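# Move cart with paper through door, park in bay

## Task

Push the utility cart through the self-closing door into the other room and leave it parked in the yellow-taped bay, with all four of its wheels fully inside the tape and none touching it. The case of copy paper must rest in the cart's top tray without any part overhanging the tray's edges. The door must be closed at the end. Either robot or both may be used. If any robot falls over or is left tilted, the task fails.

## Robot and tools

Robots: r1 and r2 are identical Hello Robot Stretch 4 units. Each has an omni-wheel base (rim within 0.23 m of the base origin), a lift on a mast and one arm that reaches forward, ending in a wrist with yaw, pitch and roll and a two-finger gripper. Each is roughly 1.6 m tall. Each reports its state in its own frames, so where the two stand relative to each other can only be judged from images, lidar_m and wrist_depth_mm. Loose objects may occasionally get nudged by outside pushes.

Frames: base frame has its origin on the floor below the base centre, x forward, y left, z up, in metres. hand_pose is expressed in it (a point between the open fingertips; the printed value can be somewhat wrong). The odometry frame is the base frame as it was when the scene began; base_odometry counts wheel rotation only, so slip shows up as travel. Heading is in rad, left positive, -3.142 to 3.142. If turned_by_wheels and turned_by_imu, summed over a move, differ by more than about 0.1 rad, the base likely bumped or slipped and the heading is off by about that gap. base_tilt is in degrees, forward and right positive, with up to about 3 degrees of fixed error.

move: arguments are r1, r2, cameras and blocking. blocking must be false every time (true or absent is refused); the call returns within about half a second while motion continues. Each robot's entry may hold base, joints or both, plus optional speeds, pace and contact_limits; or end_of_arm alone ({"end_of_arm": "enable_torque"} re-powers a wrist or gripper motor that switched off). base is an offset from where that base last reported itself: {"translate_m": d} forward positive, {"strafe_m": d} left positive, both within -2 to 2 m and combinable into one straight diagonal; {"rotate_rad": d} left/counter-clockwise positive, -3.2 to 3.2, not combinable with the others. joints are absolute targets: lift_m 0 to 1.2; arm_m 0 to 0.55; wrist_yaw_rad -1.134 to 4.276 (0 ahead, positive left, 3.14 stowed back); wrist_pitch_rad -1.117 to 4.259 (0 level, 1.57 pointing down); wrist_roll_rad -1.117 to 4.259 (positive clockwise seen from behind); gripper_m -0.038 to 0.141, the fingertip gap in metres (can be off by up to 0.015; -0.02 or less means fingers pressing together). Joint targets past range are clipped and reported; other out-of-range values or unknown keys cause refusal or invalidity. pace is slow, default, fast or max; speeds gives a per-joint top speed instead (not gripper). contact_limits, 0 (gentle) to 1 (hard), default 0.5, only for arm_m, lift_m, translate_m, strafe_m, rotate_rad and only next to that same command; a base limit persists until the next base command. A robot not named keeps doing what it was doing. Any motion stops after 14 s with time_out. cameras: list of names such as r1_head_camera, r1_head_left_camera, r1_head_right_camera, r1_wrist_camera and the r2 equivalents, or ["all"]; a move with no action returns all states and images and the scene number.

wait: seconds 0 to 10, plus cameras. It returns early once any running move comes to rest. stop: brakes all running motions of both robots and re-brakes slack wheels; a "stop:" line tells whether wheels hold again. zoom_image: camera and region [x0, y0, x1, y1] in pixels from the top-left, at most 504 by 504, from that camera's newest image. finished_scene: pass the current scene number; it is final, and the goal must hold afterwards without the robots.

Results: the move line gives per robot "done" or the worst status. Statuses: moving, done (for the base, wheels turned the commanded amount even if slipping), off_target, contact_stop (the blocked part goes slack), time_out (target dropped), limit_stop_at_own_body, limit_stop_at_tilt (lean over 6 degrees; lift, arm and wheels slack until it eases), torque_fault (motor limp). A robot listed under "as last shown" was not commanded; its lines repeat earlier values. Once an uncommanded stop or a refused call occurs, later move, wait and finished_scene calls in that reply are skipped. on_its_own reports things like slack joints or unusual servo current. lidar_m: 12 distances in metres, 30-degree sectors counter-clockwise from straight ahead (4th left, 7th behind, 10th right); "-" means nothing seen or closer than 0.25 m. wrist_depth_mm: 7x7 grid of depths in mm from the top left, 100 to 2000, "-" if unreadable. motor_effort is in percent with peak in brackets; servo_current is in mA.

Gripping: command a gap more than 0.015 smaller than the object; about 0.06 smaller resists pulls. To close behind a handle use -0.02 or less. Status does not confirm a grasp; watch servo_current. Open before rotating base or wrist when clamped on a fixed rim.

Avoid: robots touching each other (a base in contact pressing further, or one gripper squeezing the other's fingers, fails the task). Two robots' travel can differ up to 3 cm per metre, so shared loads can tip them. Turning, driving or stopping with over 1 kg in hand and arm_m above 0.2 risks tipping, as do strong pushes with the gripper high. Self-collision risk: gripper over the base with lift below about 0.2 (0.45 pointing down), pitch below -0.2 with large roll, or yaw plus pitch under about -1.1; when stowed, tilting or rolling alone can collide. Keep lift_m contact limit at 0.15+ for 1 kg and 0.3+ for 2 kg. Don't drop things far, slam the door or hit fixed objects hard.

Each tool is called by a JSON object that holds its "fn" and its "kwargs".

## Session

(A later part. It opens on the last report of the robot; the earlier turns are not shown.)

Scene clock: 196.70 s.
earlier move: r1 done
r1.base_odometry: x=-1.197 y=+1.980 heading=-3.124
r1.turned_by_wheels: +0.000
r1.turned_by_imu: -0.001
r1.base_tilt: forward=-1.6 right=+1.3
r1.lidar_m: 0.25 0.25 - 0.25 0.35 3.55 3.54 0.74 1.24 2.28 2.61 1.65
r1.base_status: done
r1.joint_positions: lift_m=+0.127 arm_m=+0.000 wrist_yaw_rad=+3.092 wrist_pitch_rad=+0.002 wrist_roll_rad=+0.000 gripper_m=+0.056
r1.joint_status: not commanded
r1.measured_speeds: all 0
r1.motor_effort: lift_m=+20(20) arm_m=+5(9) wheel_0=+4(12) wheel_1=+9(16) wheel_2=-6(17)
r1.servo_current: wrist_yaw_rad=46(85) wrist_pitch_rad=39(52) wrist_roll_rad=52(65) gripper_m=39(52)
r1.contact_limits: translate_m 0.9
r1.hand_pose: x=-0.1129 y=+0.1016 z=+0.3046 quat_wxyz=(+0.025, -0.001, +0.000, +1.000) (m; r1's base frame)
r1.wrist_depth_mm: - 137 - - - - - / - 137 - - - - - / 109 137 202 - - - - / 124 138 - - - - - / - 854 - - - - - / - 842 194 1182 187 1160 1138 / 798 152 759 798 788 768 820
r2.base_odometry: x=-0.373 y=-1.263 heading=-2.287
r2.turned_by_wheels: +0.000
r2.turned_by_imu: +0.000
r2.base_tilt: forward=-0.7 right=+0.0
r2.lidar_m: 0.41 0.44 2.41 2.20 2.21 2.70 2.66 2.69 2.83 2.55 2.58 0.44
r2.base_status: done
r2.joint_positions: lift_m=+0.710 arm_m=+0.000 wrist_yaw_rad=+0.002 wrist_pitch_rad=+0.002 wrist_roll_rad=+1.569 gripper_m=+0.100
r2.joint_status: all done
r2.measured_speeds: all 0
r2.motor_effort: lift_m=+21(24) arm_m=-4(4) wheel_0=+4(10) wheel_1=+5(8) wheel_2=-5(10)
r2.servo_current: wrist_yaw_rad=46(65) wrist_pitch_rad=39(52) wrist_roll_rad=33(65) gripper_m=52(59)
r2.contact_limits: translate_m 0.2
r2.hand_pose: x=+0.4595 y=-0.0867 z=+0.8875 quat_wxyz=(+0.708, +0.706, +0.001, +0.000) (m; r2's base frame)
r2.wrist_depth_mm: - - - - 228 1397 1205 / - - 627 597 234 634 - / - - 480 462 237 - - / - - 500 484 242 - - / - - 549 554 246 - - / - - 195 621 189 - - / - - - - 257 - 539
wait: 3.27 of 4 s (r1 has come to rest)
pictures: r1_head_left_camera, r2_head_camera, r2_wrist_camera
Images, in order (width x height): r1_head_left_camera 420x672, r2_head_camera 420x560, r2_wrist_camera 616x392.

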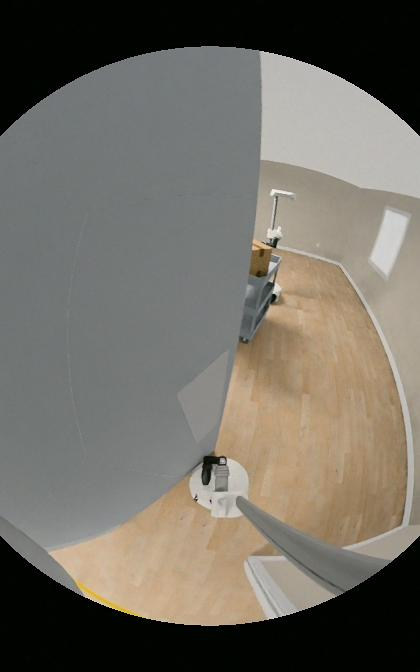

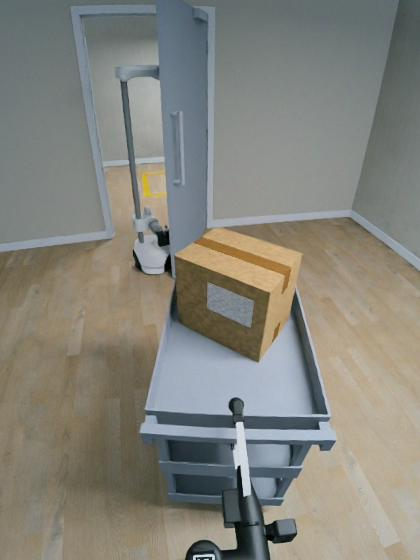

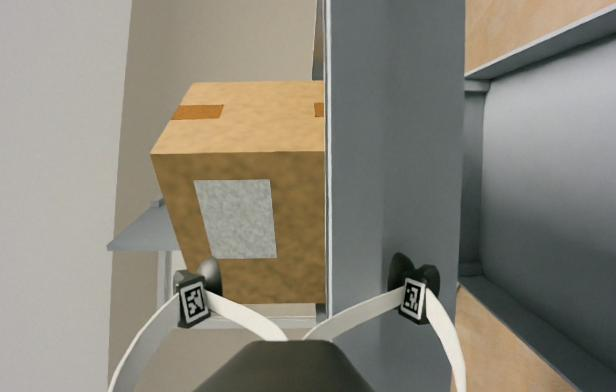

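{"fn": "move", "kwargs": {"blocking": false, "r1": {"base":{"translate_m":0.128,"strafe_m":0.43},"contact_limits":{"strafe_m":0.9},"pace":"slow"}, "r2": {"joints":{"lift_m":0.676}}}}

{"fn": "wait", "kwargs": {"seconds": 1.5}}

{"fn": "move", "kwargs": {"blocking": false, "r2": {"base":{"translate_m":0.055},"contact_limits":{"translate_m":0.2},"pace":"slow"}}}

{"fn": "wait", "kwargs": {"seconds": 2, "cameras": ["r2_wrist_camera"]}}

{"fn": "wait", "kwargs": {"seconds": 3, "cameras": ["r2_head_camera","r2_wrist_camera","r1_head_left_camera"]}}

Scene clock: 206.33 s.
move: r1 moving; r2 moving
r1.base_odometry: x=-1.201 y=+1.968 heading=-3.124
r1.turned_by_wheels: +0.000
r1.turned_by_imu: -0.001
r1.base_tilt: forward=-1.6 right=+1.3
r1.lidar_m: 0.26 0.25 - 0.25 0.37 3.55 3.54 0.75 1.21 2.29 2.64 1.61
r1.base_status: translate_m moving; strafe_m moving
r1.joint_positions: lift_m=+0.127 arm_m=+0.000 wrist_yaw_rad=+3.092 wrist_pitch_rad=+0.002 wrist_roll_rad=+0.000 gripper_m=+0.056
r1.joint_status: not commanded
r1.measured_speeds: translate_m=+0.015 strafe_m=+0.048 rotate_rad=+0.002 lift_m=+0.000 arm_m=+0.000 wrist_yaw_rad=+0.000 wrist_pitch_rad=+0.000 wrist_roll_rad=+0.000
r1.motor_effort: lift_m=+20(20) arm_m=+5(5) wheel_0=-13(14) wheel_1=+14(14) wheel_2=-7(8)
r1.servo_current: wrist_yaw_rad=39(65) wrist_pitch_rad=39(46) wrist_roll_rad=52(65) gripper_m=39(46)
r1.contact_limits: strafe_m 0.9
r1.hand_pose: x=-0.1129 y=+0.1016 z=+0.3046 quat_wxyz=(+0.025, -0.001, +0.000, +1.000) (m; r1's base frame)
r1.wrist_depth_mm: - 137 - - - - - / - 137 - - - - - / 109 137 202 - - - - / 124 138 - - - - - / - 878 - - - - - / - 854 194 1182 187 1160 1138 / 788 164 750 788 788 778 798
r2.base_odometry: x=-0.373 y=-1.263 heading=-2.287
r2.turned_by_wheels: +0.000
r2.turned_by_imu: +0.000
r2.base_tilt: forward=-0.7 right=+0.1
r2.lidar_m: 0.40 0.46 2.44 2.20 2.21 2.66 2.68 2.69 2.84 2.57 2.55 0.42
r2.base_status: not commanded
r2.joint_positions: lift_m=+0.681 arm_m=+0.000 wrist_yaw_rad=+0.002 wrist_pitch_rad=+0.002 wrist_roll_rad=+1.569 gripper_m=+0.100
r2.joint_status: lift_m moving
r2.measured_speeds: translate_m=+0.000 strafe_m=+0.000 rotate_rad=+0.000 lift_m=-0.056 arm_m=+0.000 wrist_yaw_rad=+0.000 wrist_pitch_rad=+0.000 wrist_roll_rad=+0.000
r2.motor_effort: lift_m=+15(20) arm_m=-4(4) wheel_0=+4(5) wheel_1=+5(6) wheel_2=-5(5)
r2.servo_current: wrist_yaw_rad=46(46) wrist_pitch_rad=39(46) wrist_roll_rad=33(59) gripper_m=52(59)
r2.contact_limits: translate_m 0.2
r2.hand_pose: x=+0.4595 y=-0.0867 z=+0.8584 quat_wxyz=(+0.708, +0.706, +0.001, +0.000) (m; r2's base frame)
r2.wrist_depth_mm: - - - 173 229 1708 549 / - - 627 177 235 768 - / - - 480 180 237 831 - / - - 500 183 241 842 - / - - 549 186 246 854 - / - - 195 189 194 - - / - - - - - 1756 492
pictures: none

Scene clock: 206.80 s.
earlier move: r1 moving; r2 done
r1.base_odometry: x=-1.210 y=+1.934 heading=-3.124
r1.turned_by_wheels: +0.000
r1.turned_by_imu: +0.000
r1.base_tilt: forward=-1.6 right=+1.3
r1.lidar_m: 0.25 0.25 - 0.25 0.35 3.54 3.54 0.77 1.25 2.33 2.68 1.48
r1.base_status: translate_m moving; strafe_m moving
r1.joint_positions: lift_m=+0.127 arm_m=+0.000 wrist_yaw_rad=+3.092 wrist_pitch_rad=+0.002 wrist_roll_rad=+0.000 gripper_m=+0.056
r1.joint_status: not commanded
r1.measured_speeds: translate_m=+0.027 strafe_m=+0.094 rotate_rad=+0.000 lift_m=+0.000 arm_m=+0.000 wrist_yaw_rad=+0.000 wrist_pitch_rad=+0.000 wrist_roll_rad=+0.000
r1.motor_effort: lift_m=+20(20) arm_m=+5(5) wheel_0=-13(15) wheel_1=+13(15) wheel_2=-8(8)
r1.servo_current: wrist_yaw_rad=65(65) wrist_pitch_rad=39(52) wrist_roll_rad=46(65) gripper_m=39(46)
r1.contact_limits: strafe_m 0.9
r1.hand_pose: x=-0.1129 y=+0.1016 z=+0.3046 quat_wxyz=(+0.025, -0.001, +0.000, +1.000) (m; r1's base frame)
r1.wrist_depth_mm: - 137 - - - - - / - 137 - - - - - / 109 138 202 - - - - / 124 138 - - - - - / - 1708 - - - - - / - 854 194 1229 187 1160 1160 / 788 741 759 809 809 788 809
r2.base_odometry: x=-0.373 y=-1.263 heading=-2.287
r2.turned_by_wheels: +0.000
r2.turned_by_imu: +0.000
r2.base_tilt: forward=-0.7 right=+0.1
r2.lidar_m: 0.40 0.46 2.42 2.19 2.21 2.68 2.69 2.68 2.83 2.55 2.57 0.44
r2.base_status: not commanded
r2.joint_positions: lift_m=+0.676 arm_m=+0.000 wrist_yaw_rad=+0.002 wrist_pitch_rad=+0.002 wrist_roll_rad=+1.569 gripper_m=+0.100
r2.joint_status: all done
r2.measured_speeds: all 0
r2.motor_effort: lift_m=+14(20) arm_m=-4(4) wheel_0=+4(5) wheel_1=+5(6) wheel_2=-5(5)
r2.servo_current: wrist_yaw_rad=46(65) wrist_pitch_rad=33(46) wrist_roll_rad=52(59) gripper_m=52(59)
r2.contact_limits: translate_m 0.2
r2.hand_pose: x=+0.4595 y=-0.0867 z=+0.8541 quat_wxyz=(+0.708, +0.706, +0.001, +0.000) (m; r2's base frame)
r2.wrist_depth_mm: - - - 173 229 1708 - / - - 627 232 233 820 - / - - 480 180 238 820 - / - - 496 183 243 854 - / - - 544 186 246 - - / - - 195 189 195 - - / - - - - 257 1708 488
wait: 0.47 of 1.5 s (r2 has come to rest)
pictures: none

Scene clock: 207.30 s.
earlier move: r1 moving
move: r2 moving
r1.base_odometry: x=-1.224 y=+1.885 heading=-3.125
r1.turned_by_wheels: +0.000
r1.turned_by_imu: +0.000
r1.base_tilt: forward=-1.6 right=+1.3
r1.lidar_m: 0.28 0.25 - 0.25 0.31 3.54 3.52 0.77 1.24 2.38 2.75 1.36
r1.base_status: translate_m moving; strafe_m moving
r1.joint_positions: lift_m=+0.127 arm_m=+0.000 wrist_yaw_rad=+3.092 wrist_pitch_rad=+0.002 wrist_roll_rad=+0.000 gripper_m=+0.056
r1.joint_status: not commanded
r1.measured_speeds: translate_m=+0.029 strafe_m=+0.094 rotate_rad=-0.001 lift_m=+0.000 arm_m=+0.000 wrist_yaw_rad=+0.000 wrist_pitch_rad=+0.000 wrist_roll_rad=+0.000
r1.motor_effort: lift_m=+20(20) arm_m=+5(5) wheel_0=-11(12) wheel_1=+11(13) wheel_2=-7(9)
r1.servo_current: wrist_yaw_rad=52(65) wrist_pitch_rad=46(46) wrist_roll_rad=52(52) gripper_m=39(46)
r1.contact_limits: strafe_m 0.9
r1.hand_pose: x=-0.1129 y=+0.1016 z=+0.3046 quat_wxyz=(+0.025, -0.001, +0.000, +1.000) (m; r1's base frame)
r1.wrist_depth_mm: - 137 - - - - - / - 137 - - - - - / 109 137 203 - - - - / 124 138 - - - - - / - 1661 - - - - - / - 1008 194 1205 187 1160 1118 / 788 750 759 809 798 768 820
r2.base_odometry: x=-0.381 y=-1.272 heading=-2.287
r2.turned_by_wheels: +0.000
r2.turned_by_imu: +0.000
r2.base_tilt: forward=-0.7 right=+0.1
r2.lidar_m: 0.42 0.41 2.46 2.19 2.22 2.69 2.68 2.70 2.82 2.52 2.57 0.41
r2.base_status: translate_m moving
r2.joint_positions: lift_m=+0.676 arm_m=+0.000 wrist_yaw_rad=+0.001 wrist_pitch_rad=+0.002 wrist_roll_rad=+1.569 gripper_m=+0.100
r2.joint_status: not commanded
r2.measured_speeds: translate_m=+0.050 strafe_m=+0.000 rotate_rad=+0.000 lift_m=+0.000 arm_m=+0.000 wrist_yaw_rad=-0.018 wrist_pitch_rad=+0.000 wrist_roll_rad=+0.000
r2.motor_effort: lift_m=+14(14) arm_m=-3(4) wheel_0=+7(9) wheel_1=+7(8) wheel_2=-12(13)
r2.servo_current: wrist_yaw_rad=59(59) wrist_pitch_rad=39(39) wrist_roll_rad=39(59) gripper_m=52(59)
r2.contact_limits: translate_m 0.2
r2.hand_pose: x=+0.4594 y=-0.0872 z=+0.8541 quat_wxyz=(+0.708, +0.707, +0.001, +0.000) (m; r2's base frame)
r2.wrist_depth_mm: - - - 223 225 1661 - / - - - 228 229 820 - / - - 480 175 233 820 - / - - 488 178 237 842 - / - - 535 181 241 842 - / - - 195 182 190 - - / - - - - - 1708 492
pictures: none

Scene clock: 208.57 s.
earlier move: r1 moving; r2 done
r1.base_odometry: x=-1.258 y=+1.763 heading=-3.125
r1.turned_by_wheels: +0.000
r1.turned_by_imu: +0.001
r1.base_tilt: forward=-1.6 right=+1.2
r1.lidar_m: 0.27 0.25 - 0.25 0.25 0.65 3.55 0.89 1.25 2.51 2.90 1.33
r1.base_status: translate_m moving; strafe_m moving
r1.joint_positions: lift_m=+0.127 arm_m=+0.000 wrist_yaw_rad=+3.092 wrist_pitch_rad=+0.002 wrist_roll_rad=+0.000 gripper_m=+0.056
r1.joint_status: not commanded
r1.measured_speeds: translate_m=+0.029 strafe_m=+0.097 rotate_rad=-0.004 lift_m=+0.000 arm_m=+0.000 wrist_yaw_rad=+0.000 wrist_pitch_rad=+0.000 wrist_roll_rad=+0.000
r1.motor_effort: lift_m=+20(20) arm_m=+5(5) wheel_0=-13(16) wheel_1=+9(14) wheel_2=-7(9)
r1.servo_current: wrist_yaw_rad=52(65) wrist_pitch_rad=39(52) wrist_roll_rad=46(59) gripper_m=46(46)
r1.contact_limits: strafe_m 0.9
r1.hand_pose: x=-0.1129 y=+0.1016 z=+0.3046 quat_wxyz=(+0.025, -0.001, +0.000, +1.000) (m; r1's base frame)
r1.wrist_depth_mm: - 136 - - - - 392 / - 137 - - - - 402 / 109 137 202 - - - 410 / 124 138 - - - - 413 / 866 - - - - - 413 / 891 1205 193 1205 187 1182 404 / 798 750 741 798 798 699 402
r2.base_odometry: x=-0.409 y=-1.304 heading=-2.287
r2.turned_by_wheels: +0.000
r2.turned_by_imu: +0.000
r2.base_tilt: forward=-0.7 right=+0.1
r2.lidar_m: 0.40 0.47 2.45 2.22 2.21 2.72 2.73 2.75 2.82 2.54 2.57 0.42
r2.base_status: done
r2.joint_positions: lift_m=+0.676 arm_m=+0.000 wrist_yaw_rad=-0.003 wrist_pitch_rad=+0.002 wrist_roll_rad=+1.569 gripper_m=+0.100
r2.joint_status: not commanded
r2.measured_speeds: all 0
r2.motor_effort: lift_m=+14(14) arm_m=+0(4) wheel_0=+5(10) wheel_1=+6(8) wheel_2=-8(14)
r2.servo_current: wrist_yaw_rad=46(65) wrist_pitch_rad=39(46) wrist_roll_rad=52(59) gripper_m=59(59)
r2.contact_limits: translate_m 0.2
r2.hand_pose: x=+0.4590 y=-0.0884 z=+0.8541 quat_wxyz=(+0.708, +0.707, -0.001, -0.002) (m; r2's base frame)
r2.wrist_depth_mm: - - - 172 229 1661 - / - - - 231 232 750 - / - - 477 177 236 820 - / - 517 496 179 239 842 - / - - 539 182 242 - - / - - 195 184 191 - - / - - - - - 1756 488
wait: 1.27 of 2 s (r2 has come to rest)
pictures: r2_wrist_camera
Images, in order (width x height): r2_wrist_camera 616x392.

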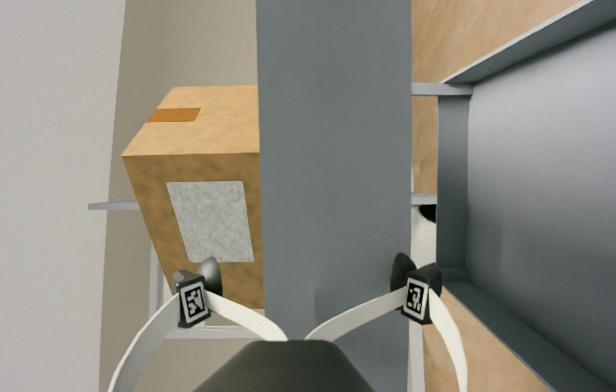

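Scene clock: 211.57 s.
earlier move: r1 done
r1.base_odometry: x=-1.318 y=+1.548 heading=-3.124
r1.turned_by_wheels: +0.001
r1.turned_by_imu: +0.002
r1.base_tilt: forward=-1.6 right=+1.3
r1.lidar_m: 1.41 0.25 0.25 - 0.25 0.32 3.57 1.07 1.27 2.71 3.15 1.36
r1.base_status: done
r1.joint_positions: lift_m=+0.127 arm_m=+0.000 wrist_yaw_rad=+3.092 wrist_pitch_rad=+0.002 wrist_roll_rad=+0.000 gripper_m=+0.056
r1.joint_status: not commanded
r1.measured_speeds: all 0
r1.motor_effort: lift_m=+20(20) arm_m=+5(5) wheel_0=-5(16) wheel_1=+8(15) wheel_2=-3(9)
r1.servo_current: wrist_yaw_rad=59(72) wrist_pitch_rad=39(52) wrist_roll_rad=46(65) gripper_m=39(52)
r1.contact_limits: strafe_m 0.9
r1.hand_pose: x=-0.1129 y=+0.1016 z=+0.3046 quat_wxyz=(+0.025, -0.001, +0.000, +1.000) (m; r1's base frame)
r1.wrist_depth_mm: - 137 - - - 249 - / - 137 - - - 252 175 / 109 138 202 - - 254 177 / 124 138 - - - 255 178 / 1661 - - - 517 255 178 / 1182 1205 193 1205 188 254 178 / 854 759 759 798 442 202 176
r2.base_odometry: x=-0.409 y=-1.304 heading=-2.287
r2.turned_by_wheels: +0.000
r2.turned_by_imu: +0.000
r2.base_tilt: forward=-0.7 right=+0.0
r2.lidar_m: 0.41 0.47 2.47 2.20 2.21 2.74 2.72 2.77 2.83 2.52 2.57 0.40
r2.base_status: done
r2.joint_positions: lift_m=+0.676 arm_m=+0.000 wrist_yaw_rad=-0.003 wrist_pitch_rad=+0.002 wrist_roll_rad=+1.569 gripper_m=+0.100
r2.joint_status: not commanded
r2.measured_speeds: all 0
r2.motor_effort: lift_m=+14(14) arm_m=+4(4) wheel_0=+5(10) wheel_1=+5(8) wheel_2=-8(14)
r2.servo_current: wrist_yaw_rad=46(65) wrist_pitch_rad=46(46) wrist_roll_rad=46(59) gripper_m=52(59)
r2.contact_limits: translate_m 0.2
r2.hand_pose: x=+0.4590 y=-0.0884 z=+0.8541 quat_wxyz=(+0.708, +0.707, -0.001, -0.002) (m; r2's base frame)
r2.wrist_depth_mm: - - - 171 229 1661 - / - - - 231 232 759 - / - 1921 480 177 235 831 - / - - 496 179 239 842 - / - - 539 182 242 854 - / - - 195 185 190 - - / - - - - - 1708 488
wait: 3.00 s; at rest by 2.97 s
pictures: r1_head_left_camera, r2_head_camera, r2_wrist_camera
Images, in order (width x height): r1_head_left_camera 420x672, r2_head_camera 420x560, r2_wrist_camera 616x392.

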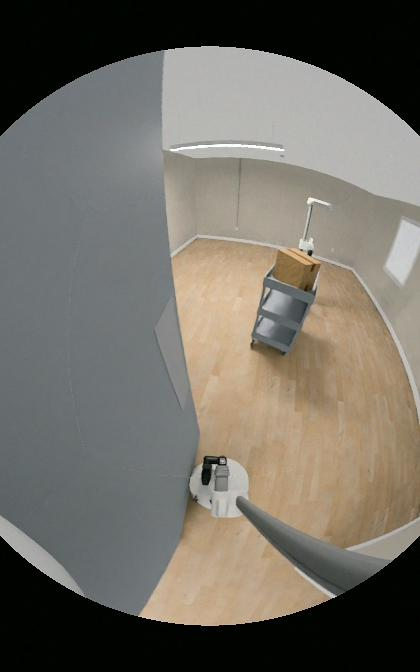

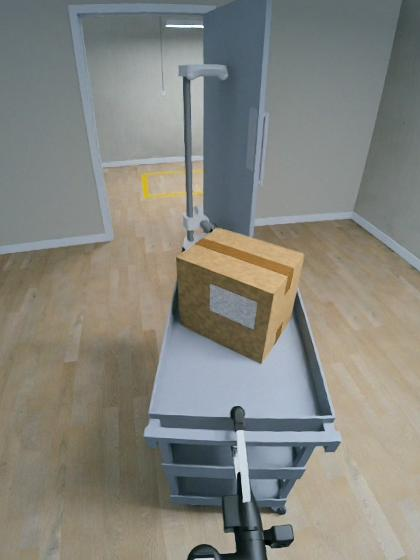

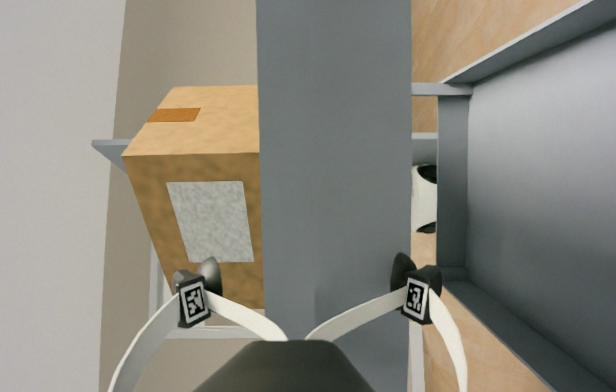

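{"fn": "move", "kwargs": {"blocking": false, "r1": {"base":{"translate_m":0.03,"strafe_m":0.1},"contact_limits":{"strafe_m":0.9},"pace":"slow"}, "r2": {"joints":{"gripper_m":-0.02}}}}

{"fn": "wait", "kwargs": {"seconds": 3}}

{"fn": "wait", "kwargs": {"seconds": 0.2, "cameras": ["r2_wrist_camera","r2_head_camera"]}}

{"fn": "zoom_image", "kwargs": {"camera": "r2_head_camera", "region": [60, 0, 360, 300]}}

Scene clock: 222.23 s.
move: r1 moving; r2 moving
r1.base_odometry: x=-1.321 y=+1.536 heading=-3.124
r1.turned_by_wheels: +0.000
r1.turned_by_imu: +0.000
r1.base_tilt: forward=-1.6 right=+1.3
r1.lidar_m: 1.45 0.25 0.25 - 0.25 0.31 3.56 1.05 1.28 2.73 3.15 1.38
r1.base_status: translate_m moving; strafe_m moving
r1.joint_positions: lift_m=+0.127 arm_m=+0.000 wrist_yaw_rad=+3.092 wrist_pitch_rad=+0.002 wrist_roll_rad=+0.000 gripper_m=+0.056
r1.joint_status: not commanded
r1.measured_speeds: translate_m=+0.014 strafe_m=+0.047 rotate_rad=+0.000 lift_m=+0.000 arm_m=+0.000 wrist_yaw_rad=+0.000 wrist_pitch_rad=+0.000 wrist_roll_rad=+0.000
r1.motor_effort: lift_m=+20(20) arm_m=+5(5) wheel_0=-10(11) wheel_1=+13(16) wheel_2=-5(6)
r1.servo_current: wrist_yaw_rad=59(59) wrist_pitch_rad=39(46) wrist_roll_rad=33(65) gripper_m=39(46)
r1.contact_limits: strafe_m 0.9
r1.hand_pose: x=-0.1129 y=+0.1016 z=+0.3046 quat_wxyz=(+0.025, -0.001, +0.000, +1.000) (m; r1's base frame)
r1.wrist_depth_mm: - 137 - - 535 259 172 / - 137 - - 539 244 172 / 109 138 203 - 549 245 174 / 124 138 - - 559 246 175 / 1661 - - - 477 248 175 / 1205 1182 193 1182 188 248 174 / 854 750 750 798 413 211 173
r2.base_odometry: x=-0.409 y=-1.304 heading=-2.287
r2.turned_by_wheels: +0.000
r2.turned_by_imu: +0.000
r2.base_tilt: forward=-0.7 right=+0.1
r2.lidar_m: 0.42 0.46 2.48 2.20 2.22 2.71 2.71 2.76 2.82 2.53 2.56 0.41
r2.base_status: not commanded
r2.joint_positions: lift_m=+0.676 arm_m=+0.000 wrist_yaw_rad=-0.003 wrist_pitch_rad=+0.002 wrist_roll_rad=+1.569 gripper_m=+0.083
r2.joint_status: gripper_m moving
r2.measured_speeds: translate_m=+0.000 strafe_m=+0.000 rotate_rad=+0.000 lift_m=+0.000 arm_m=+0.000 wrist_yaw_rad=+0.000 wrist_pitch_rad=+0.006 wrist_roll_rad=+0.000
r2.motor_effort: lift_m=+14(14) arm_m=+3(4) wheel_0=+4(5) wheel_1=+6(6) wheel_2=-8(8)
r2.servo_current: wrist_yaw_rad=46(52) wrist_pitch_rad=46(46) wrist_roll_rad=52(52) gripper_m=124(124)
r2.contact_limits: translate_m 0.2
r2.hand_pose: x=+0.4590 y=-0.0884 z=+0.8538 quat_wxyz=(+0.708, +0.707, +0.000, -0.002) (m; r2's base frame)
r2.wrist_depth_mm: - - - 172 229 1618 - / - - - 230 232 788 - / - 539 480 235 236 820 - / - - 488 180 240 842 - / - - 539 183 242 - - / - - 195 185 193 - - / - - - - 252 1661 488
pictures: none

Scene clock: 223.67 s.
earlier move: r1 contact_stop; r2 done
r1.base_odometry: x=-1.327 y=+1.519 heading=-3.113
r1.turned_by_wheels: +0.011
r1.turned_by_imu: +0.013
r1.base_tilt: forward=-1.6 right=+1.3
r1.lidar_m: 1.46 0.25 0.25 - 0.25 0.31 3.57 1.08 1.33 2.75 3.20 1.38
r1.base_status: translate_m contact_stop; strafe_m contact_stop
r1.joint_positions: lift_m=+0.127 arm_m=+0.000 wrist_yaw_rad=+3.092 wrist_pitch_rad=+0.002 wrist_roll_rad=+0.000 gripper_m=+0.056
r1.joint_status: not commanded
r1.measured_speeds: translate_m=+0.000 strafe_m=-0.003 rotate_rad=+0.002 lift_m=+0.000 arm_m=+0.000 wrist_yaw_rad=+0.000 wrist_pitch_rad=+0.000 wrist_roll_rad=+0.000
r1.on_its_own: the wheels are slack since a contact_stop
r1.motor_effort: lift_m=+20(20) arm_m=+4(5) wheel_0=+1(30) wheel_1=-1(33) wheel_2=+0(11)
r1.servo_current: wrist_yaw_rad=39(72) wrist_pitch_rad=46(46) wrist_roll_rad=52(65) gripper_m=46(46)
r1.contact_limits: strafe_m 0.9
r1.hand_pose: x=-0.1129 y=+0.1016 z=+0.3046 quat_wxyz=(+0.025, -0.001, +0.000, +1.000) (m; r1's base frame)
r1.wrist_depth_mm: 136 138 - - 462 223 - / 110 138 - - 469 224 - / 114 139 255 - 477 225 163 / 136 150 - - 418 227 163 / 1921 - - - 418 228 163 / 1182 1205 194 1182 191 228 163 / 842 750 750 798 418 196 -
r2.base_odometry: x=-0.409 y=-1.304 heading=-2.287
r2.turned_by_wheels: +0.000
r2.turned_by_imu: +0.000
r2.base_tilt: forward=-0.7 right=+0.1
r2.lidar_m: 0.40 0.43 2.44 2.22 2.23 2.72 2.73 2.74 2.81 2.52 2.55 0.44
r2.base_status: not commanded
r2.joint_positions: lift_m=+0.676 arm_m=+0.000 wrist_yaw_rad=-0.002 wrist_pitch_rad=+0.003 wrist_roll_rad=+1.570 gripper_m=-0.019
r2.joint_status: all done
r2.measured_speeds: all 0
r2.motor_effort: lift_m=+15(15) arm_m=+1(4) wheel_0=+2(5) wheel_1=+4(6) wheel_2=-2(8)
r2.servo_current: wrist_yaw_rad=46(65) wrist_pitch_rad=39(46) wrist_roll_rad=65(65) gripper_m=104(215)
r2.contact_limits: translate_m 0.2
r2.hand_pose: x=+0.4591 y=-0.0879 z=+0.8536 quat_wxyz=(+0.708, +0.707, +0.000, -0.002) (m; r2's base frame)
r2.wrist_depth_mm: - - - 160 216 1661 - / - - 603 163 220 750 - / - 1921 452 166 224 809 - / - - 488 226 228 842 - / - - 554 171 232 842 - / - - 187 174 180 - - / - - - - 240 1708 480
wait: 1.43 of 3 s (r2 has come to rest)
pictures: none

not run: a stop that you did not command came earlier in this reply.

Scaled by 1.680 from the camera's 420x560 image, which has a finer 1200x1600 frame.
This view is cut from an older image: the scene may have changed since it was taken.

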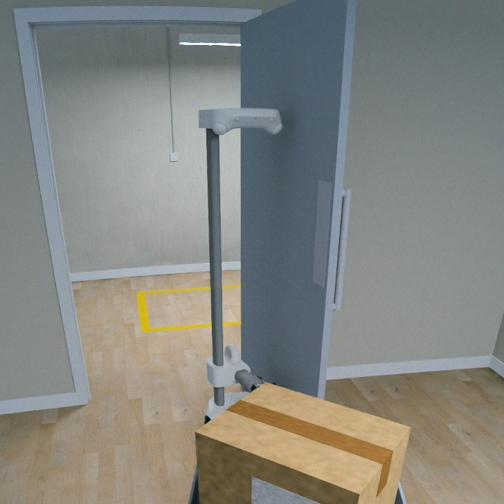

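{"fn": "stop", "kwargs": {}}

{"fn": "move", "kwargs": {"blocking": false, "r2": {"base":{"rotate_rad":0.27},"pace":"slow"}}}

{"fn": "wait", "kwargs": {"seconds": 3}}

{"fn": "wait", "kwargs": {"seconds": 0.1, "cameras": ["r2_head_camera","r1_head_left_camera","r2_head_left_camera"]}}

Scene clock: 249.87 s.
earlier move: r1 contact_stop
stop: r1's wheels hold again
r1.base_odometry: x=-1.327 y=+1.530 heading=-3.108
r1.turned_by_wheels: +0.005
r1.turned_by_imu: +0.004
r1.base_tilt: forward=-1.6 right=+1.3
r1.lidar_m: 1.46 0.25 0.25 - 0.25 0.32 3.57 1.04 1.33 2.74 3.17 1.36
r1.base_status: translate_m contact_stop (by the wheels' count: +0.009 of +0.030); strafe_m contact_stop (by the wheels' count: +0.018 of +0.100)
r1.joint_positions: lift_m=+0.127 arm_m=+0.000 wrist_yaw_rad=+3.092 wrist_pitch_rad=+0.002 wrist_roll_rad=+0.000 gripper_m=+0.056
r1.joint_status: not commanded
r1.measured_speeds: all 0
r1.motor_effort: lift_m=+20(20) arm_m=+4(5) wheel_0=+1(30) wheel_1=+0(33) wheel_2=+0(11)
r1.servo_current: wrist_yaw_rad=46(72) wrist_pitch_rad=46(52) wrist_roll_rad=59(72) gripper_m=39(46)
r1.contact_limits: strafe_m 0.9
r1.hand_pose: x=-0.1129 y=+0.1016 z=+0.3046 quat_wxyz=(+0.025, -0.001, +0.000, +1.000) (m; r1's base frame)
r1.wrist_depth_mm: 136 138 - - 504 229 - / 110 138 - - 512 231 173 / 114 139 255 - 517 253 165 / 136 150 - - 525 235 167 / 1708 - - - 449 235 166 / 1182 1182 194 1205 191 216 166 / 842 750 750 809 392 200 -
r2.base_odometry: x=-0.409 y=-1.304 heading=-2.287
r2.turned_by_wheels: +0.000
r2.turned_by_imu: +0.001
r2.base_tilt: forward=-0.7 right=+0.0
r2.lidar_m: 0.41 0.44 2.47 2.21 2.23 2.72 2.72 2.76 2.80 2.53 2.59 0.44
r2.base_status: not commanded
r2.joint_positions: lift_m=+0.676 arm_m=+0.000 wrist_yaw_rad=-0.002 wrist_pitch_rad=+0.003 wrist_roll_rad=+1.570 gripper_m=-0.019
r2.joint_status: all done
r2.measured_speeds: all 0
r2.motor_effort: lift_m=+15(15) arm_m=-3(4) wheel_0=+2(5) wheel_1=+4(6) wheel_2=-2(8)
r2.servo_current: wrist_yaw_rad=52(65) wrist_pitch_rad=39(46) wrist_roll_rad=52(65) gripper_m=98(215)
r2.contact_limits: translate_m 0.2
r2.hand_pose: x=+0.4591 y=-0.0879 z=+0.8536 quat_wxyz=(+0.708, +0.707, +0.000, -0.002) (m; r2's base frame)
r2.wrist_depth_mm: - - - 160 216 1708 - / - - 603 163 220 759 - / - 512 455 166 224 820 - / - - 488 228 228 820 - / - - 554 172 232 831 - / - - 187 174 180 - - / - - - - 241 1756 480
pictures: none

Scene clock: 250.37 s.
move: r2 moving
r1: as last shown
r1.turned_by_wheels: +0.000
r1.turned_by_imu: +0.000
r1.lidar_m: 1.46 0.27 0.25 - 0.25 0.31 3.59 1.06 1.35 2.73 3.19 1.35
r1.motor_effort: lift_m=+20(20) arm_m=+5(5) wheel_0=+1(1) wheel_1=+0(0) wheel_2=+0(0)
r1.servo_current: wrist_yaw_rad=46(59) wrist_pitch_rad=39(46) wrist_roll_rad=52(65) gripper_m=39(46)
r1.contact_limits: strafe_m 0.9
r1.wrist_depth_mm: 136 138 - - 504 229 - / 110 138 - - 512 231 174 / 114 138 254 - 517 253 165 / 136 150 - - 525 235 166 / 1661 - - - 452 235 166 / 1205 1205 193 1182 191 217 166 / 842 759 759 798 392 201 -
r2.base_odometry: x=-0.409 y=-1.304 heading=-2.163
r2.turned_by_wheels: +0.124
r2.turned_by_imu: +0.121
r2.base_tilt: forward=-0.6 right=+0.1
r2.lidar_m: 0.41 3.14 2.32 2.19 2.23 2.90 2.72 2.82 2.69 2.55 2.59 0.40
r2.base_status: rotate_rad moving
r2.joint_positions: lift_m=+0.676 arm_m=+0.000 wrist_yaw_rad=-0.005 wrist_pitch_rad=+0.003 wrist_roll_rad=+1.570 gripper_m=-0.019
r2.joint_status: not commanded
r2.measured_speeds: translate_m=+0.003 strafe_m=+0.001 rotate_rad=+0.487 lift_m=+0.000 arm_m=+0.000 wrist_yaw_rad=+0.000 wrist_pitch_rad=+0.000 wrist_roll_rad=+0.000
r2.motor_effort: lift_m=+15(15) arm_m=-3(4) wheel_0=-8(15) wheel_1=-8(8) wheel_2=-12(13)
r2.servo_current: wrist_yaw_rad=59(65) wrist_pitch_rad=46(46) wrist_roll_rad=52(59) gripper_m=91(104)
r2.hand_pose: x=+0.4589 y=-0.0888 z=+0.8536 quat_wxyz=(+0.708, +0.707, -0.001, -0.003) (m; r2's base frame)
r2.wrist_depth_mm: - - - 141 195 - - / - 512 466 147 204 778 - / - 455 445 152 211 - - / - - 512 160 219 820 - / - - 609 166 229 - - / - - 188 171 180 1756 - / - - - - - 1863 462
pictures: none

Scene clock: 251.20 s.
earlier move: r2 done
r1.base_odometry: x=-1.327 y=+1.530 heading=-3.108
r1.turned_by_wheels: +0.000
r1.turned_by_imu: +0.000
r1.base_tilt: forward=-1.6 right=+1.2
r1.lidar_m: 1.52 0.25 0.25 - 0.25 0.31 3.59 1.06 1.32 2.75 3.20 1.38
r1.base_status: not commanded
r1.joint_positions: lift_m=+0.127 arm_m=+0.000 wrist_yaw_rad=+3.092 wrist_pitch_rad=+0.002 wrist_roll_rad=+0.000 gripper_m=+0.056
r1.joint_status: not commanded
r1.measured_speeds: all 0
r1.motor_effort: lift_m=+20(20) arm_m=+5(5) wheel_0=+0(1) wheel_1=+0(0) wheel_2=+0(0)
r1.servo_current: wrist_yaw_rad=46(78) wrist_pitch_rad=39(52) wrist_roll_rad=46(65) gripper_m=46(46)
r1.contact_limits: strafe_m 0.9
r1.hand_pose: x=-0.1129 y=+0.1016 z=+0.3046 quat_wxyz=(+0.025, -0.001, +0.000, +1.000) (m; r1's base frame)
r1.wrist_depth_mm: 136 138 - - 504 229 - / 110 138 - - 508 231 174 / 114 139 254 - 517 253 165 / 136 150 - - 525 235 166 / 1661 - - - 452 235 166 / 1182 1182 193 1205 191 217 166 / 842 759 750 798 394 201 -
r2.base_odometry: x=-0.409 y=-1.304 heading=-2.018
r2.turned_by_wheels: +0.145
r2.turned_by_imu: +0.141
r2.base_tilt: forward=-0.7 right=+0.0
r2.lidar_m: 0.45 2.91 2.25 2.20 2.32 2.80 2.73 2.93 2.61 2.51 2.72 0.38
r2.base_status: done
r2.joint_positions: lift_m=+0.676 arm_m=+0.000 wrist_yaw_rad=-0.001 wrist_pitch_rad=+0.003 wrist_roll_rad=+1.570 gripper_m=-0.019
r2.joint_status: not commanded
r2.measured_speeds: all 0
r2.motor_effort: lift_m=+15(15) arm_m=-4(4) wheel_0=-5(15) wheel_1=-6(8) wheel_2=-4(13)
r2.servo_current: wrist_yaw_rad=39(65) wrist_pitch_rad=33(46) wrist_roll_rad=59(59) gripper_m=85(104)
r2.hand_pose: x=+0.4592 y=-0.0878 z=+0.8536 quat_wxyz=(+0.708, +0.707, +0.001, -0.001) (m; r2's base frame)
r2.wrist_depth_mm: - 377 373 104 157 - - / - 410 399 112 170 - - / - - 480 120 185 - - / - - - 134 202 - - / - - - 148 224 1756 512 / - - 188 165 180 1576 473 / - - - - - - 1205
wait: 0.83 of 3 s (r2 has come to rest)
pictures: none

Scene clock: 251.30 s.
r1.base_odometry: x=-1.327 y=+1.530 heading=-3.108
r1.turned_by_wheels: +0.000
r1.turned_by_imu: +0.000
r1.base_tilt: forward=-1.6 right=+1.3
r1.lidar_m: 1.54 0.25 0.25 - 0.25 0.32 3.54 1.07 1.34 2.74 3.17 1.34
r1.base_status: not commanded
r1.joint_positions: lift_m=+0.127 arm_m=+0.000 wrist_yaw_rad=+3.092 wrist_pitch_rad=+0.002 wrist_roll_rad=+0.000 gripper_m=+0.056
r1.joint_status: not commanded
r1.measured_speeds: all 0
r1.motor_effort: lift_m=+20(20) arm_m=+5(5) wheel_0=+0(1) wheel_1=+0(0) wheel_2=+0(0)
r1.servo_current: wrist_yaw_rad=46(78) wrist_pitch_rad=39(52) wrist_roll_rad=26(65) gripper_m=39(46)
r1.contact_limits: strafe_m 0.9
r1.hand_pose: x=-0.1129 y=+0.1016 z=+0.3046 quat_wxyz=(+0.025, -0.001, +0.000, +1.000) (m; r1's base frame)
r1.wrist_depth_mm: 136 138 - - 508 229 - / 110 139 - - 508 230 174 / 114 139 255 - 521 253 165 / 136 150 - - 530 234 166 / 1708 - - - 455 235 167 / 1205 1205 193 1182 191 217 166 / 842 741 759 798 387 200 -
r2.base_odometry: x=-0.409 y=-1.304 heading=-2.018
r2.turned_by_wheels: +0.000
r2.turned_by_imu: +0.000
r2.base_tilt: forward=-0.7 right=+0.1
r2.lidar_m: 0.43 2.90 2.25 2.21 2.35 2.79 2.74 2.94 2.60 2.54 2.74 0.35
r2.base_status: done
r2.joint_positions: lift_m=+0.676 arm_m=+0.000 wrist_yaw_rad=-0.001 wrist_pitch_rad=+0.003 wrist_roll_rad=+1.570 gripper_m=-0.019
r2.joint_status: not commanded
r2.measured_speeds: all 0
r2.motor_effort: lift_m=+15(15) arm_m=-3(4) wheel_0=-5(15) wheel_1=-6(8) wheel_2=-4(13)
r2.servo_current: wrist_yaw_rad=52(65) wrist_pitch_rad=46(46) wrist_roll_rad=39(59) gripper_m=85(104)
r2.hand_pose: x=+0.4592 y=-0.0878 z=+0.8536 quat_wxyz=(+0.708, +0.707, +0.001, -0.001) (m; r2's base frame)
r2.wrist_depth_mm: - 377 373 104 157 - - / - 410 399 113 170 - - / - - 488 120 185 - - / - - - 134 202 - - / - - - 148 223 1756 517 / - - 188 165 179 1576 480 / - - - - - - 1205
wait: 0.10 s; no rest
pictures: r1_head_left_camera, r2_head_camera, r2_head_left_camera
Images, in order (width x height): r1_head_left_camera 420x672, r2_head_camera 420x560, r2_head_left_camera 420x672.

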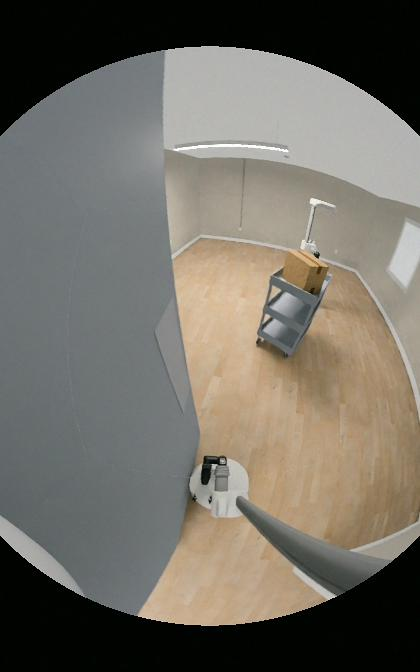

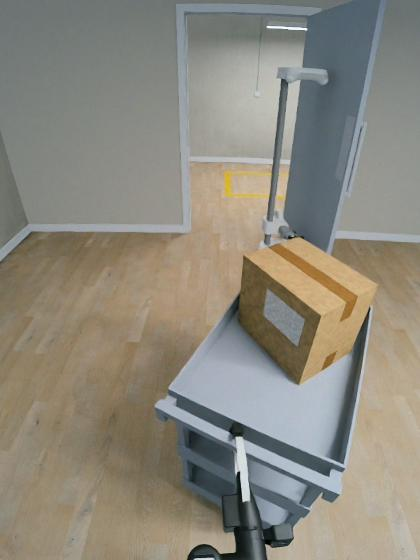

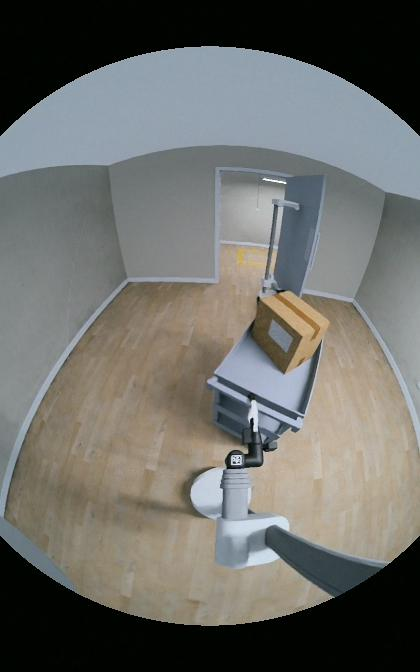

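{"fn": "move", "kwargs": {"blocking": false, "r2": {"base":{"strafe_m":-0.17},"pace":"slow"}}}

{"fn": "wait", "kwargs": {"seconds": 3.5}}

{"fn": "wait", "kwargs": {"seconds": 0.1, "cameras": ["r2_head_camera","r1_head_left_camera","r2_head_left_camera"]}}

Scene clock: 263.03 s.
move: r2 moving
r1: as last shown
r1.lidar_m: 1.52 0.25 0.25 - 0.25 0.33 3.59 1.07 1.32 2.72 3.19 1.36
r1.servo_current: wrist_yaw_rad=59(65) wrist_pitch_rad=39(46) wrist_roll_rad=46(59) gripper_m=39(46)
r1.contact_limits: strafe_m 0.9
r1.wrist_depth_mm: 135 138 - - 500 230 - / 110 138 - - 512 231 174 / 114 139 255 - 521 253 165 / 136 150 - - 525 236 166 / 1661 - - - 449 235 166 / 1182 1182 193 1205 191 216 166 / 854 741 759 798 392 200 -
r2.base_odometry: x=-0.422 y=-1.298 heading=-2.018
r2.turned_by_wheels: +0.000
r2.turned_by_imu: +0.001
r2.base_tilt: forward=-0.7 right=+0.0
r2.lidar_m: 0.44 2.89 2.27 2.18 2.34 2.80 2.74 2.93 2.54 2.51 2.70 0.38
r2.base_status: strafe_m moving
r2.joint_positions: lift_m=+0.676 arm_m=+0.000 wrist_yaw_rad=+0.000 wrist_pitch_rad=+0.003 wrist_roll_rad=+1.570 gripper_m=-0.019
r2.joint_status: not commanded
r2.measured_speeds: translate_m=+0.001 strafe_m=-0.056 rotate_rad=-0.003 lift_m=+0.000 arm_m=+0.000 wrist_yaw_rad=+0.000 wrist_pitch_rad=+0.000 wrist_roll_rad=+0.000
r2.motor_effort: lift_m=+15(15) arm_m=-3(4) wheel_0=+10(12) wheel_1=-6(9) wheel_2=+0(3)
r2.servo_current: wrist_yaw_rad=46(52) wrist_pitch_rad=39(39) wrist_roll_rad=46(59) gripper_m=85(91)
r2.hand_pose: x=+0.4593 y=-0.0875 z=+0.8536 quat_wxyz=(+0.708, +0.707, +0.001, -0.001) (m; r2's base frame)
r2.wrist_depth_mm: - 379 379 103 157 - - / - 407 397 111 169 - - / - - 480 119 183 - - / - - - 133 202 - - / - - - 146 223 1808 512 / - - 189 164 179 1618 473 / - - - - - 1808 1182
pictures: none

Scene clock: 265.37 s.
earlier move: r2 done
r1.base_odometry: x=-1.327 y=+1.530 heading=-3.108
r1.turned_by_wheels: +0.000
r1.turned_by_imu: +0.000
r1.base_tilt: forward=-1.6 right=+1.3
r1.lidar_m: 1.39 0.25 0.25 - 0.25 0.31 3.58 1.06 1.35 2.74 3.18 1.31
r1.base_status: not commanded
r1.joint_positions: lift_m=+0.127 arm_m=+0.000 wrist_yaw_rad=+3.092 wrist_pitch_rad=+0.002 wrist_roll_rad=+0.000 gripper_m=+0.056
r1.joint_status: not commanded
r1.measured_speeds: all 0
r1.motor_effort: lift_m=+20(20) arm_m=+5(5) wheel_0=+0(1) wheel_1=+0(0) wheel_2=+0(0)
r1.servo_current: wrist_yaw_rad=39(72) wrist_pitch_rad=39(52) wrist_roll_rad=39(59) gripper_m=46(46)
r1.contact_limits: strafe_m 0.9
r1.hand_pose: x=-0.1129 y=+0.1016 z=+0.3046 quat_wxyz=(+0.025, -0.001, +0.000, +1.000) (m; r1's base frame)
r1.wrist_depth_mm: 136 138 - - 504 230 - / 110 138 - - 512 231 174 / 114 139 255 - 521 253 165 / 136 150 - - 525 235 166 / 1708 - - - 452 235 166 / 1182 1205 194 1205 191 216 166 / 842 759 750 798 392 200 -
r2.base_odometry: x=-0.562 y=-1.231 heading=-2.018
r2.turned_by_wheels: +0.000
r2.turned_by_imu: +0.001
r2.base_tilt: forward=-0.6 right=+0.1
r2.lidar_m: 0.42 0.52 2.41 2.36 2.54 2.83 2.74 2.97 2.41 2.37 2.57 0.39
r2.base_status: done
r2.joint_positions: lift_m=+0.676 arm_m=+0.000 wrist_yaw_rad=+0.003 wrist_pitch_rad=+0.003 wrist_roll_rad=+1.570 gripper_m=-0.019
r2.joint_status: not commanded
r2.measured_speeds: all 0
r2.motor_effort: lift_m=+15(15) arm_m=-4(4) wheel_0=+6(14) wheel_1=-5(9) wheel_2=+0(3)
r2.servo_current: wrist_yaw_rad=46(59) wrist_pitch_rad=39(46) wrist_roll_rad=33(59) gripper_m=85(91)
r2.hand_pose: x=+0.4595 y=-0.0866 z=+0.8536 quat_wxyz=(+0.708, +0.707, +0.002, +0.000) (m; r2's base frame)
r2.wrist_depth_mm: - - 488 181 183 - - / - 436 415 136 193 759 - / - 469 455 143 202 - - / - - 535 208 213 - - / - - - 161 225 - - / - - 188 170 179 1708 504 / - - - - - 1863 1205
wait: 2.33 of 3.5 s (r2 has come to rest)
pictures: none

Scene clock: 265.47 s.
r1.base_odometry: x=-1.327 y=+1.530 heading=-3.108
r1.turned_by_wheels: +0.000
r1.turned_by_imu: +0.000
r1.base_tilt: forward=-1.6 right=+1.3
r1.lidar_m: 1.37 0.25 0.25 - 0.25 0.34 3.57 1.05 1.32 2.75 3.17 1.33
r1.base_status: not commanded
r1.joint_positions: lift_m=+0.127 arm_m=+0.000 wrist_yaw_rad=+3.092 wrist_pitch_rad=+0.002 wrist_roll_rad=+0.000 gripper_m=+0.056
r1.joint_status: not commanded
r1.measured_speeds: all 0
r1.motor_effort: lift_m=+20(20) arm_m=+4(5) wheel_0=+0(1) wheel_1=+0(0) wheel_2=+0(0)
r1.servo_current: wrist_yaw_rad=26(72) wrist_pitch_rad=39(52) wrist_roll_rad=39(59) gripper_m=39(46)
r1.contact_limits: strafe_m 0.9
r1.hand_pose: x=-0.1129 y=+0.1016 z=+0.3046 quat_wxyz=(+0.025, -0.001, +0.000, +1.000) (m; r1's base frame)
r1.wrist_depth_mm: 136 138 - - 500 230 - / 110 138 - - 512 232 174 / 114 138 254 - 521 252 165 / 136 150 - - 530 235 166 / 1661 - - - 452 234 166 / 1182 1205 193 1182 191 216 166 / 831 750 750 798 394 200 -
r2.base_odometry: x=-0.562 y=-1.231 heading=-2.018
r2.turned_by_wheels: +0.000
r2.turned_by_imu: +0.000
r2.base_tilt: forward=-0.7 right=+0.0
r2.lidar_m: 0.43 0.50 2.42 2.36 2.51 2.81 2.75 2.95 2.43 2.38 2.54 0.38
r2.base_status: done
r2.joint_positions: lift_m=+0.676 arm_m=+0.000 wrist_yaw_rad=+0.003 wrist_pitch_rad=+0.003 wrist_roll_rad=+1.570 gripper_m=-0.019
r2.joint_status: not commanded
r2.measured_speeds: all 0
r2.motor_effort: lift_m=+15(15) arm_m=-3(4) wheel_0=+5(14) wheel_1=-5(9) wheel_2=+0(3)
r2.servo_current: wrist_yaw_rad=52(59) wrist_pitch_rad=39(46) wrist_roll_rad=46(59) gripper_m=85(91)
r2.hand_pose: x=+0.4595 y=-0.0866 z=+0.8536 quat_wxyz=(+0.708, +0.707, +0.002, +0.000) (m; r2's base frame)
r2.wrist_depth_mm: - - 488 181 183 - - / - 436 415 136 192 741 - / - 469 452 143 202 - - / - - 535 209 213 - - / - - - 161 225 - - / - - 188 170 178 1576 504 / - - - - - 1863 1205
wait: 0.10 s; no rest
pictures: r1_head_left_camera, r2_head_camera, r2_head_left_camera
Images, in order (width x height): r1_head_left_camera 420x672, r2_head_camera 420x560, r2_head_left_camera 420x672.

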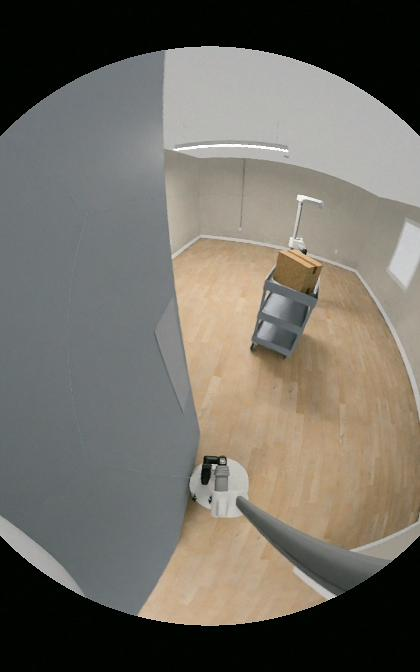

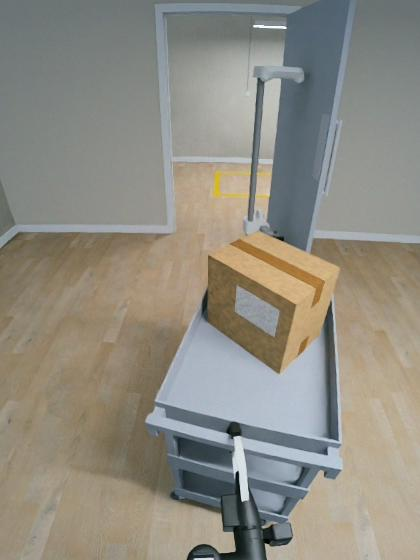

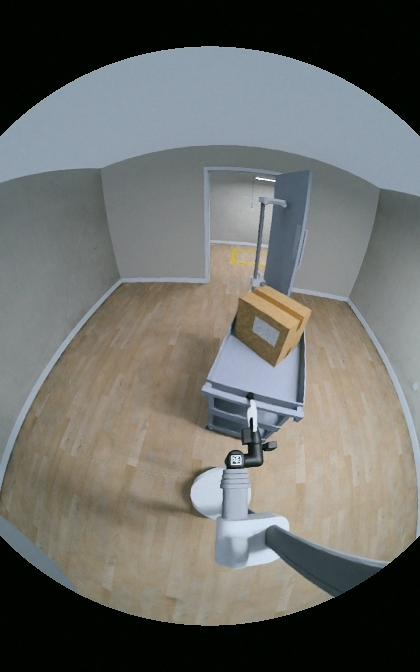

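{"fn": "move", "kwargs": {"blocking": false, "r2": {"base":{"strafe_m":-0.25},"pace":"slow"}}}

{"fn": "wait", "kwargs": {"seconds": 5}}

{"fn": "wait", "kwargs": {"seconds": 0.1, "cameras": ["r2_head_camera","r1_head_left_camera","r2_head_left_camera"]}}

Scene clock: 278.23 s.
move: r2 moving
r1: as last shown
r1.lidar_m: 1.37 0.25 0.25 - 0.25 0.31 3.57 1.06 1.32 2.73 3.19 1.31
r1.servo_current: wrist_yaw_rad=39(59) wrist_pitch_rad=39(46) wrist_roll_rad=39(65) gripper_m=46(46)
r1.contact_limits: strafe_m 0.9
r1.wrist_depth_mm: 136 138 - - 500 229 - / 110 138 - - 508 232 174 / 114 138 254 - 521 254 165 / 136 150 - - 521 236 166 / 1661 - - - 452 235 166 / 1182 1182 194 1205 191 217 166 / 854 750 759 798 392 200 -
r2.base_odometry: x=-0.575 y=-1.224 heading=-2.018
r2.turned_by_wheels: +0.000
r2.turned_by_imu: +0.001
r2.base_tilt: forward=-0.7 right=+0.0
r2.lidar_m: 0.41 0.53 2.44 2.39 2.53 2.82 2.75 2.93 2.41 2.35 2.56 0.41
r2.base_status: strafe_m moving
r2.joint_positions: lift_m=+0.676 arm_m=+0.000 wrist_yaw_rad=+0.003 wrist_pitch_rad=+0.003 wrist_roll_rad=+1.570 gripper_m=-0.019
r2.joint_status: not commanded
r2.measured_speeds: translate_m=+0.000 strafe_m=-0.056 rotate_rad=+0.000 lift_m=+0.000 arm_m=+0.000 wrist_yaw_rad=+0.000 wrist_pitch_rad=+0.000 wrist_roll_rad=+0.000
r2.motor_effort: lift_m=+15(15) arm_m=-3(4) wheel_0=+9(14) wheel_1=-8(9) wheel_2=+0(1)
r2.servo_current: wrist_yaw_rad=59(59) wrist_pitch_rad=39(46) wrist_roll_rad=39(59) gripper_m=78(85)
r2.hand_pose: x=+0.4595 y=-0.0866 z=+0.8536 quat_wxyz=(+0.708, +0.707, +0.002, +0.000) (m; r2's base frame)
r2.wrist_depth_mm: - - 496 181 184 - - / - 445 427 137 194 759 - / - 462 452 144 203 - - / - - 535 153 213 - - / - - - 162 226 - - / - - 187 170 180 1756 508 / - - - - - 1863 1182
pictures: none

Scene clock: 281.37 s.
earlier move: r2 done
r1.base_odometry: x=-1.327 y=+1.530 heading=-3.108
r1.turned_by_wheels: +0.000
r1.turned_by_imu: +0.000
r1.base_tilt: forward=-1.6 right=+1.3
r1.lidar_m: 1.27 0.25 0.25 - 0.25 0.33 3.57 1.09 1.35 2.74 3.18 1.28
r1.base_status: not commanded
r1.joint_positions: lift_m=+0.127 arm_m=+0.000 wrist_yaw_rad=+3.092 wrist_pitch_rad=+0.002 wrist_roll_rad=+0.000 gripper_m=+0.056
r1.joint_status: not commanded
r1.measured_speeds: all 0
r1.motor_effort: lift_m=+20(20) arm_m=+4(5) wheel_0=+0(1) wheel_1=+0(0) wheel_2=+0(0)
r1.servo_current: wrist_yaw_rad=59(78) wrist_pitch_rad=46(52) wrist_roll_rad=46(65) gripper_m=39(52)
r1.contact_limits: strafe_m 0.9
r1.hand_pose: x=-0.1129 y=+0.1016 z=+0.3046 quat_wxyz=(+0.025, -0.001, +0.000, +1.000) (m; r1's base frame)
r1.wrist_depth_mm: 136 138 - - 508 229 - / 110 139 - - 517 231 174 / 114 138 254 - 521 254 165 / 136 150 - - 525 235 166 / 1708 - - - 449 236 167 / 1182 1182 193 1182 190 216 166 / 842 750 759 788 394 200 -
r2.base_odometry: x=-0.788 y=-1.123 heading=-2.018
r2.turned_by_wheels: +0.000
r2.turned_by_imu: +0.001
r2.base_tilt: forward=-0.7 right=+0.1
r2.lidar_m: 0.39 0.40 2.67 2.62 2.76 2.83 2.78 2.79 2.16 2.12 2.29 0.43
r2.base_status: done
r2.joint_positions: lift_m=+0.676 arm_m=+0.000 wrist_yaw_rad=+0.003 wrist_pitch_rad=+0.003 wrist_roll_rad=+1.570 gripper_m=-0.019
r2.joint_status: not commanded
r2.measured_speeds: all 0
r2.motor_effort: lift_m=+15(15) arm_m=-3(4) wheel_0=+4(14) wheel_1=-4(9) wheel_2=+0(2)
r2.servo_current: wrist_yaw_rad=52(59) wrist_pitch_rad=39(46) wrist_roll_rad=52(65) gripper_m=85(91)
r2.hand_pose: x=+0.4595 y=-0.0866 z=+0.8536 quat_wxyz=(+0.708, +0.707, +0.002, +0.000) (m; r2's base frame)
r2.wrist_depth_mm: - - - 171 229 1661 1160 / - - - 171 231 1661 - / - - 530 171 231 820 - / - 488 469 231 231 831 - / - - 512 172 232 831 - / - - 189 173 181 - - / - - - - 232 - -
wait: 3.13 of 5 s (r2 has come to rest)
pictures: none

Scene clock: 281.47 s.
r1.base_odometry: x=-1.327 y=+1.530 heading=-3.108
r1.turned_by_wheels: +0.000
r1.turned_by_imu: +0.000
r1.base_tilt: forward=-1.6 right=+1.2
r1.lidar_m: 1.28 0.25 0.25 - 0.25 0.33 3.58 1.07 1.34 2.76 3.19 1.26
r1.base_status: not commanded
r1.joint_positions: lift_m=+0.127 arm_m=+0.000 wrist_yaw_rad=+3.092 wrist_pitch_rad=+0.002 wrist_roll_rad=+0.000 gripper_m=+0.056
r1.joint_status: not commanded
r1.measured_speeds: all 0
r1.motor_effort: lift_m=+20(20) arm_m=+4(5) wheel_0=+0(1) wheel_1=+0(0) wheel_2=+0(0)
r1.servo_current: wrist_yaw_rad=52(78) wrist_pitch_rad=39(52) wrist_roll_rad=52(65) gripper_m=39(52)
r1.contact_limits: strafe_m 0.9
r1.hand_pose: x=-0.1129 y=+0.1016 z=+0.3046 quat_wxyz=(+0.025, -0.001, +0.000, +1.000) (m; r1's base frame)
r1.wrist_depth_mm: 136 138 - - 504 229 - / 110 138 - - 512 232 174 / 114 139 255 - 521 253 166 / 136 150 - - 525 235 166 / 1708 - - - 455 236 166 / 1182 1205 194 1205 190 217 166 / 854 750 750 798 394 200 -
r2.base_odometry: x=-0.788 y=-1.123 heading=-2.018
r2.turned_by_wheels: +0.000
r2.turned_by_imu: +0.000
r2.base_tilt: forward=-0.7 right=+0.1
r2.lidar_m: 0.39 0.42 2.69 2.61 2.79 2.85 2.76 2.80 2.18 2.11 2.29 0.43
r2.base_status: done
r2.joint_positions: lift_m=+0.676 arm_m=+0.000 wrist_yaw_rad=+0.003 wrist_pitch_rad=+0.003 wrist_roll_rad=+1.570 gripper_m=-0.019
r2.joint_status: not commanded
r2.measured_speeds: all 0
r2.motor_effort: lift_m=+15(15) arm_m=-3(4) wheel_0=+4(14) wheel_1=-4(9) wheel_2=+0(2)
r2.servo_current: wrist_yaw_rad=46(59) wrist_pitch_rad=39(46) wrist_roll_rad=52(65) gripper_m=85(91)
r2.hand_pose: x=+0.4595 y=-0.0866 z=+0.8536 quat_wxyz=(+0.708, +0.707, +0.002, +0.000) (m; r2's base frame)
r2.wrist_depth_mm: - - - 170 229 1661 1182 / - - - 171 230 1708 - / - - 525 171 231 831 - / - 480 466 231 231 831 - / - - 517 172 232 831 - / - - 188 172 180 - - / - - - - 232 - -
wait: 0.10 s; no rest
pictures: r1_head_left_camera, r2_head_camera, r2_head_left_camera
Images, in order (width x height): r1_head_left_camera 420x672, r2_head_camera 420x560, r2_head_left_camera 420x672.

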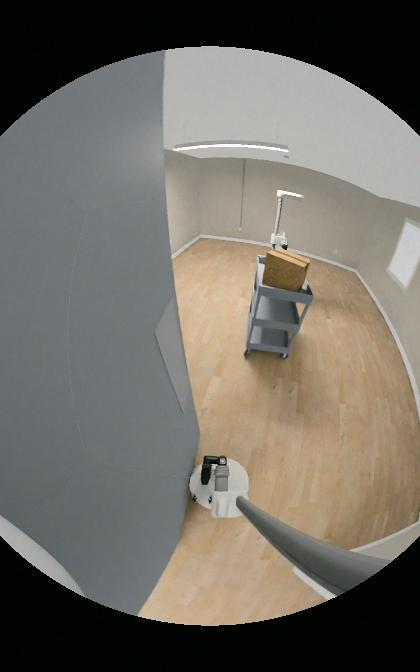

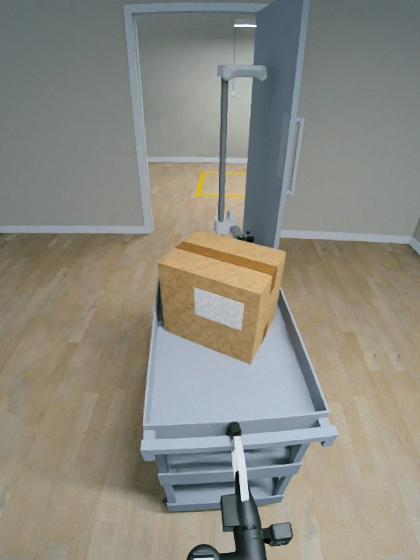

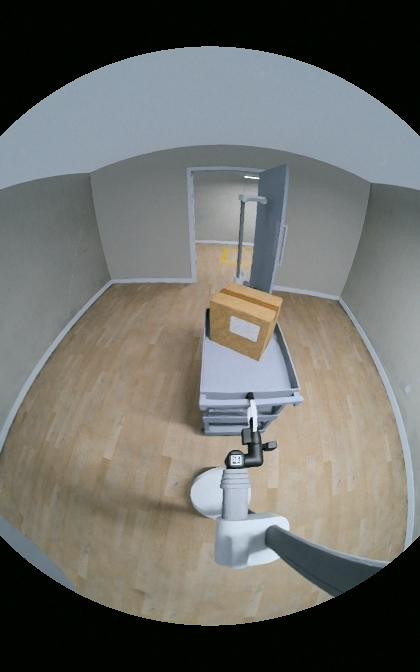

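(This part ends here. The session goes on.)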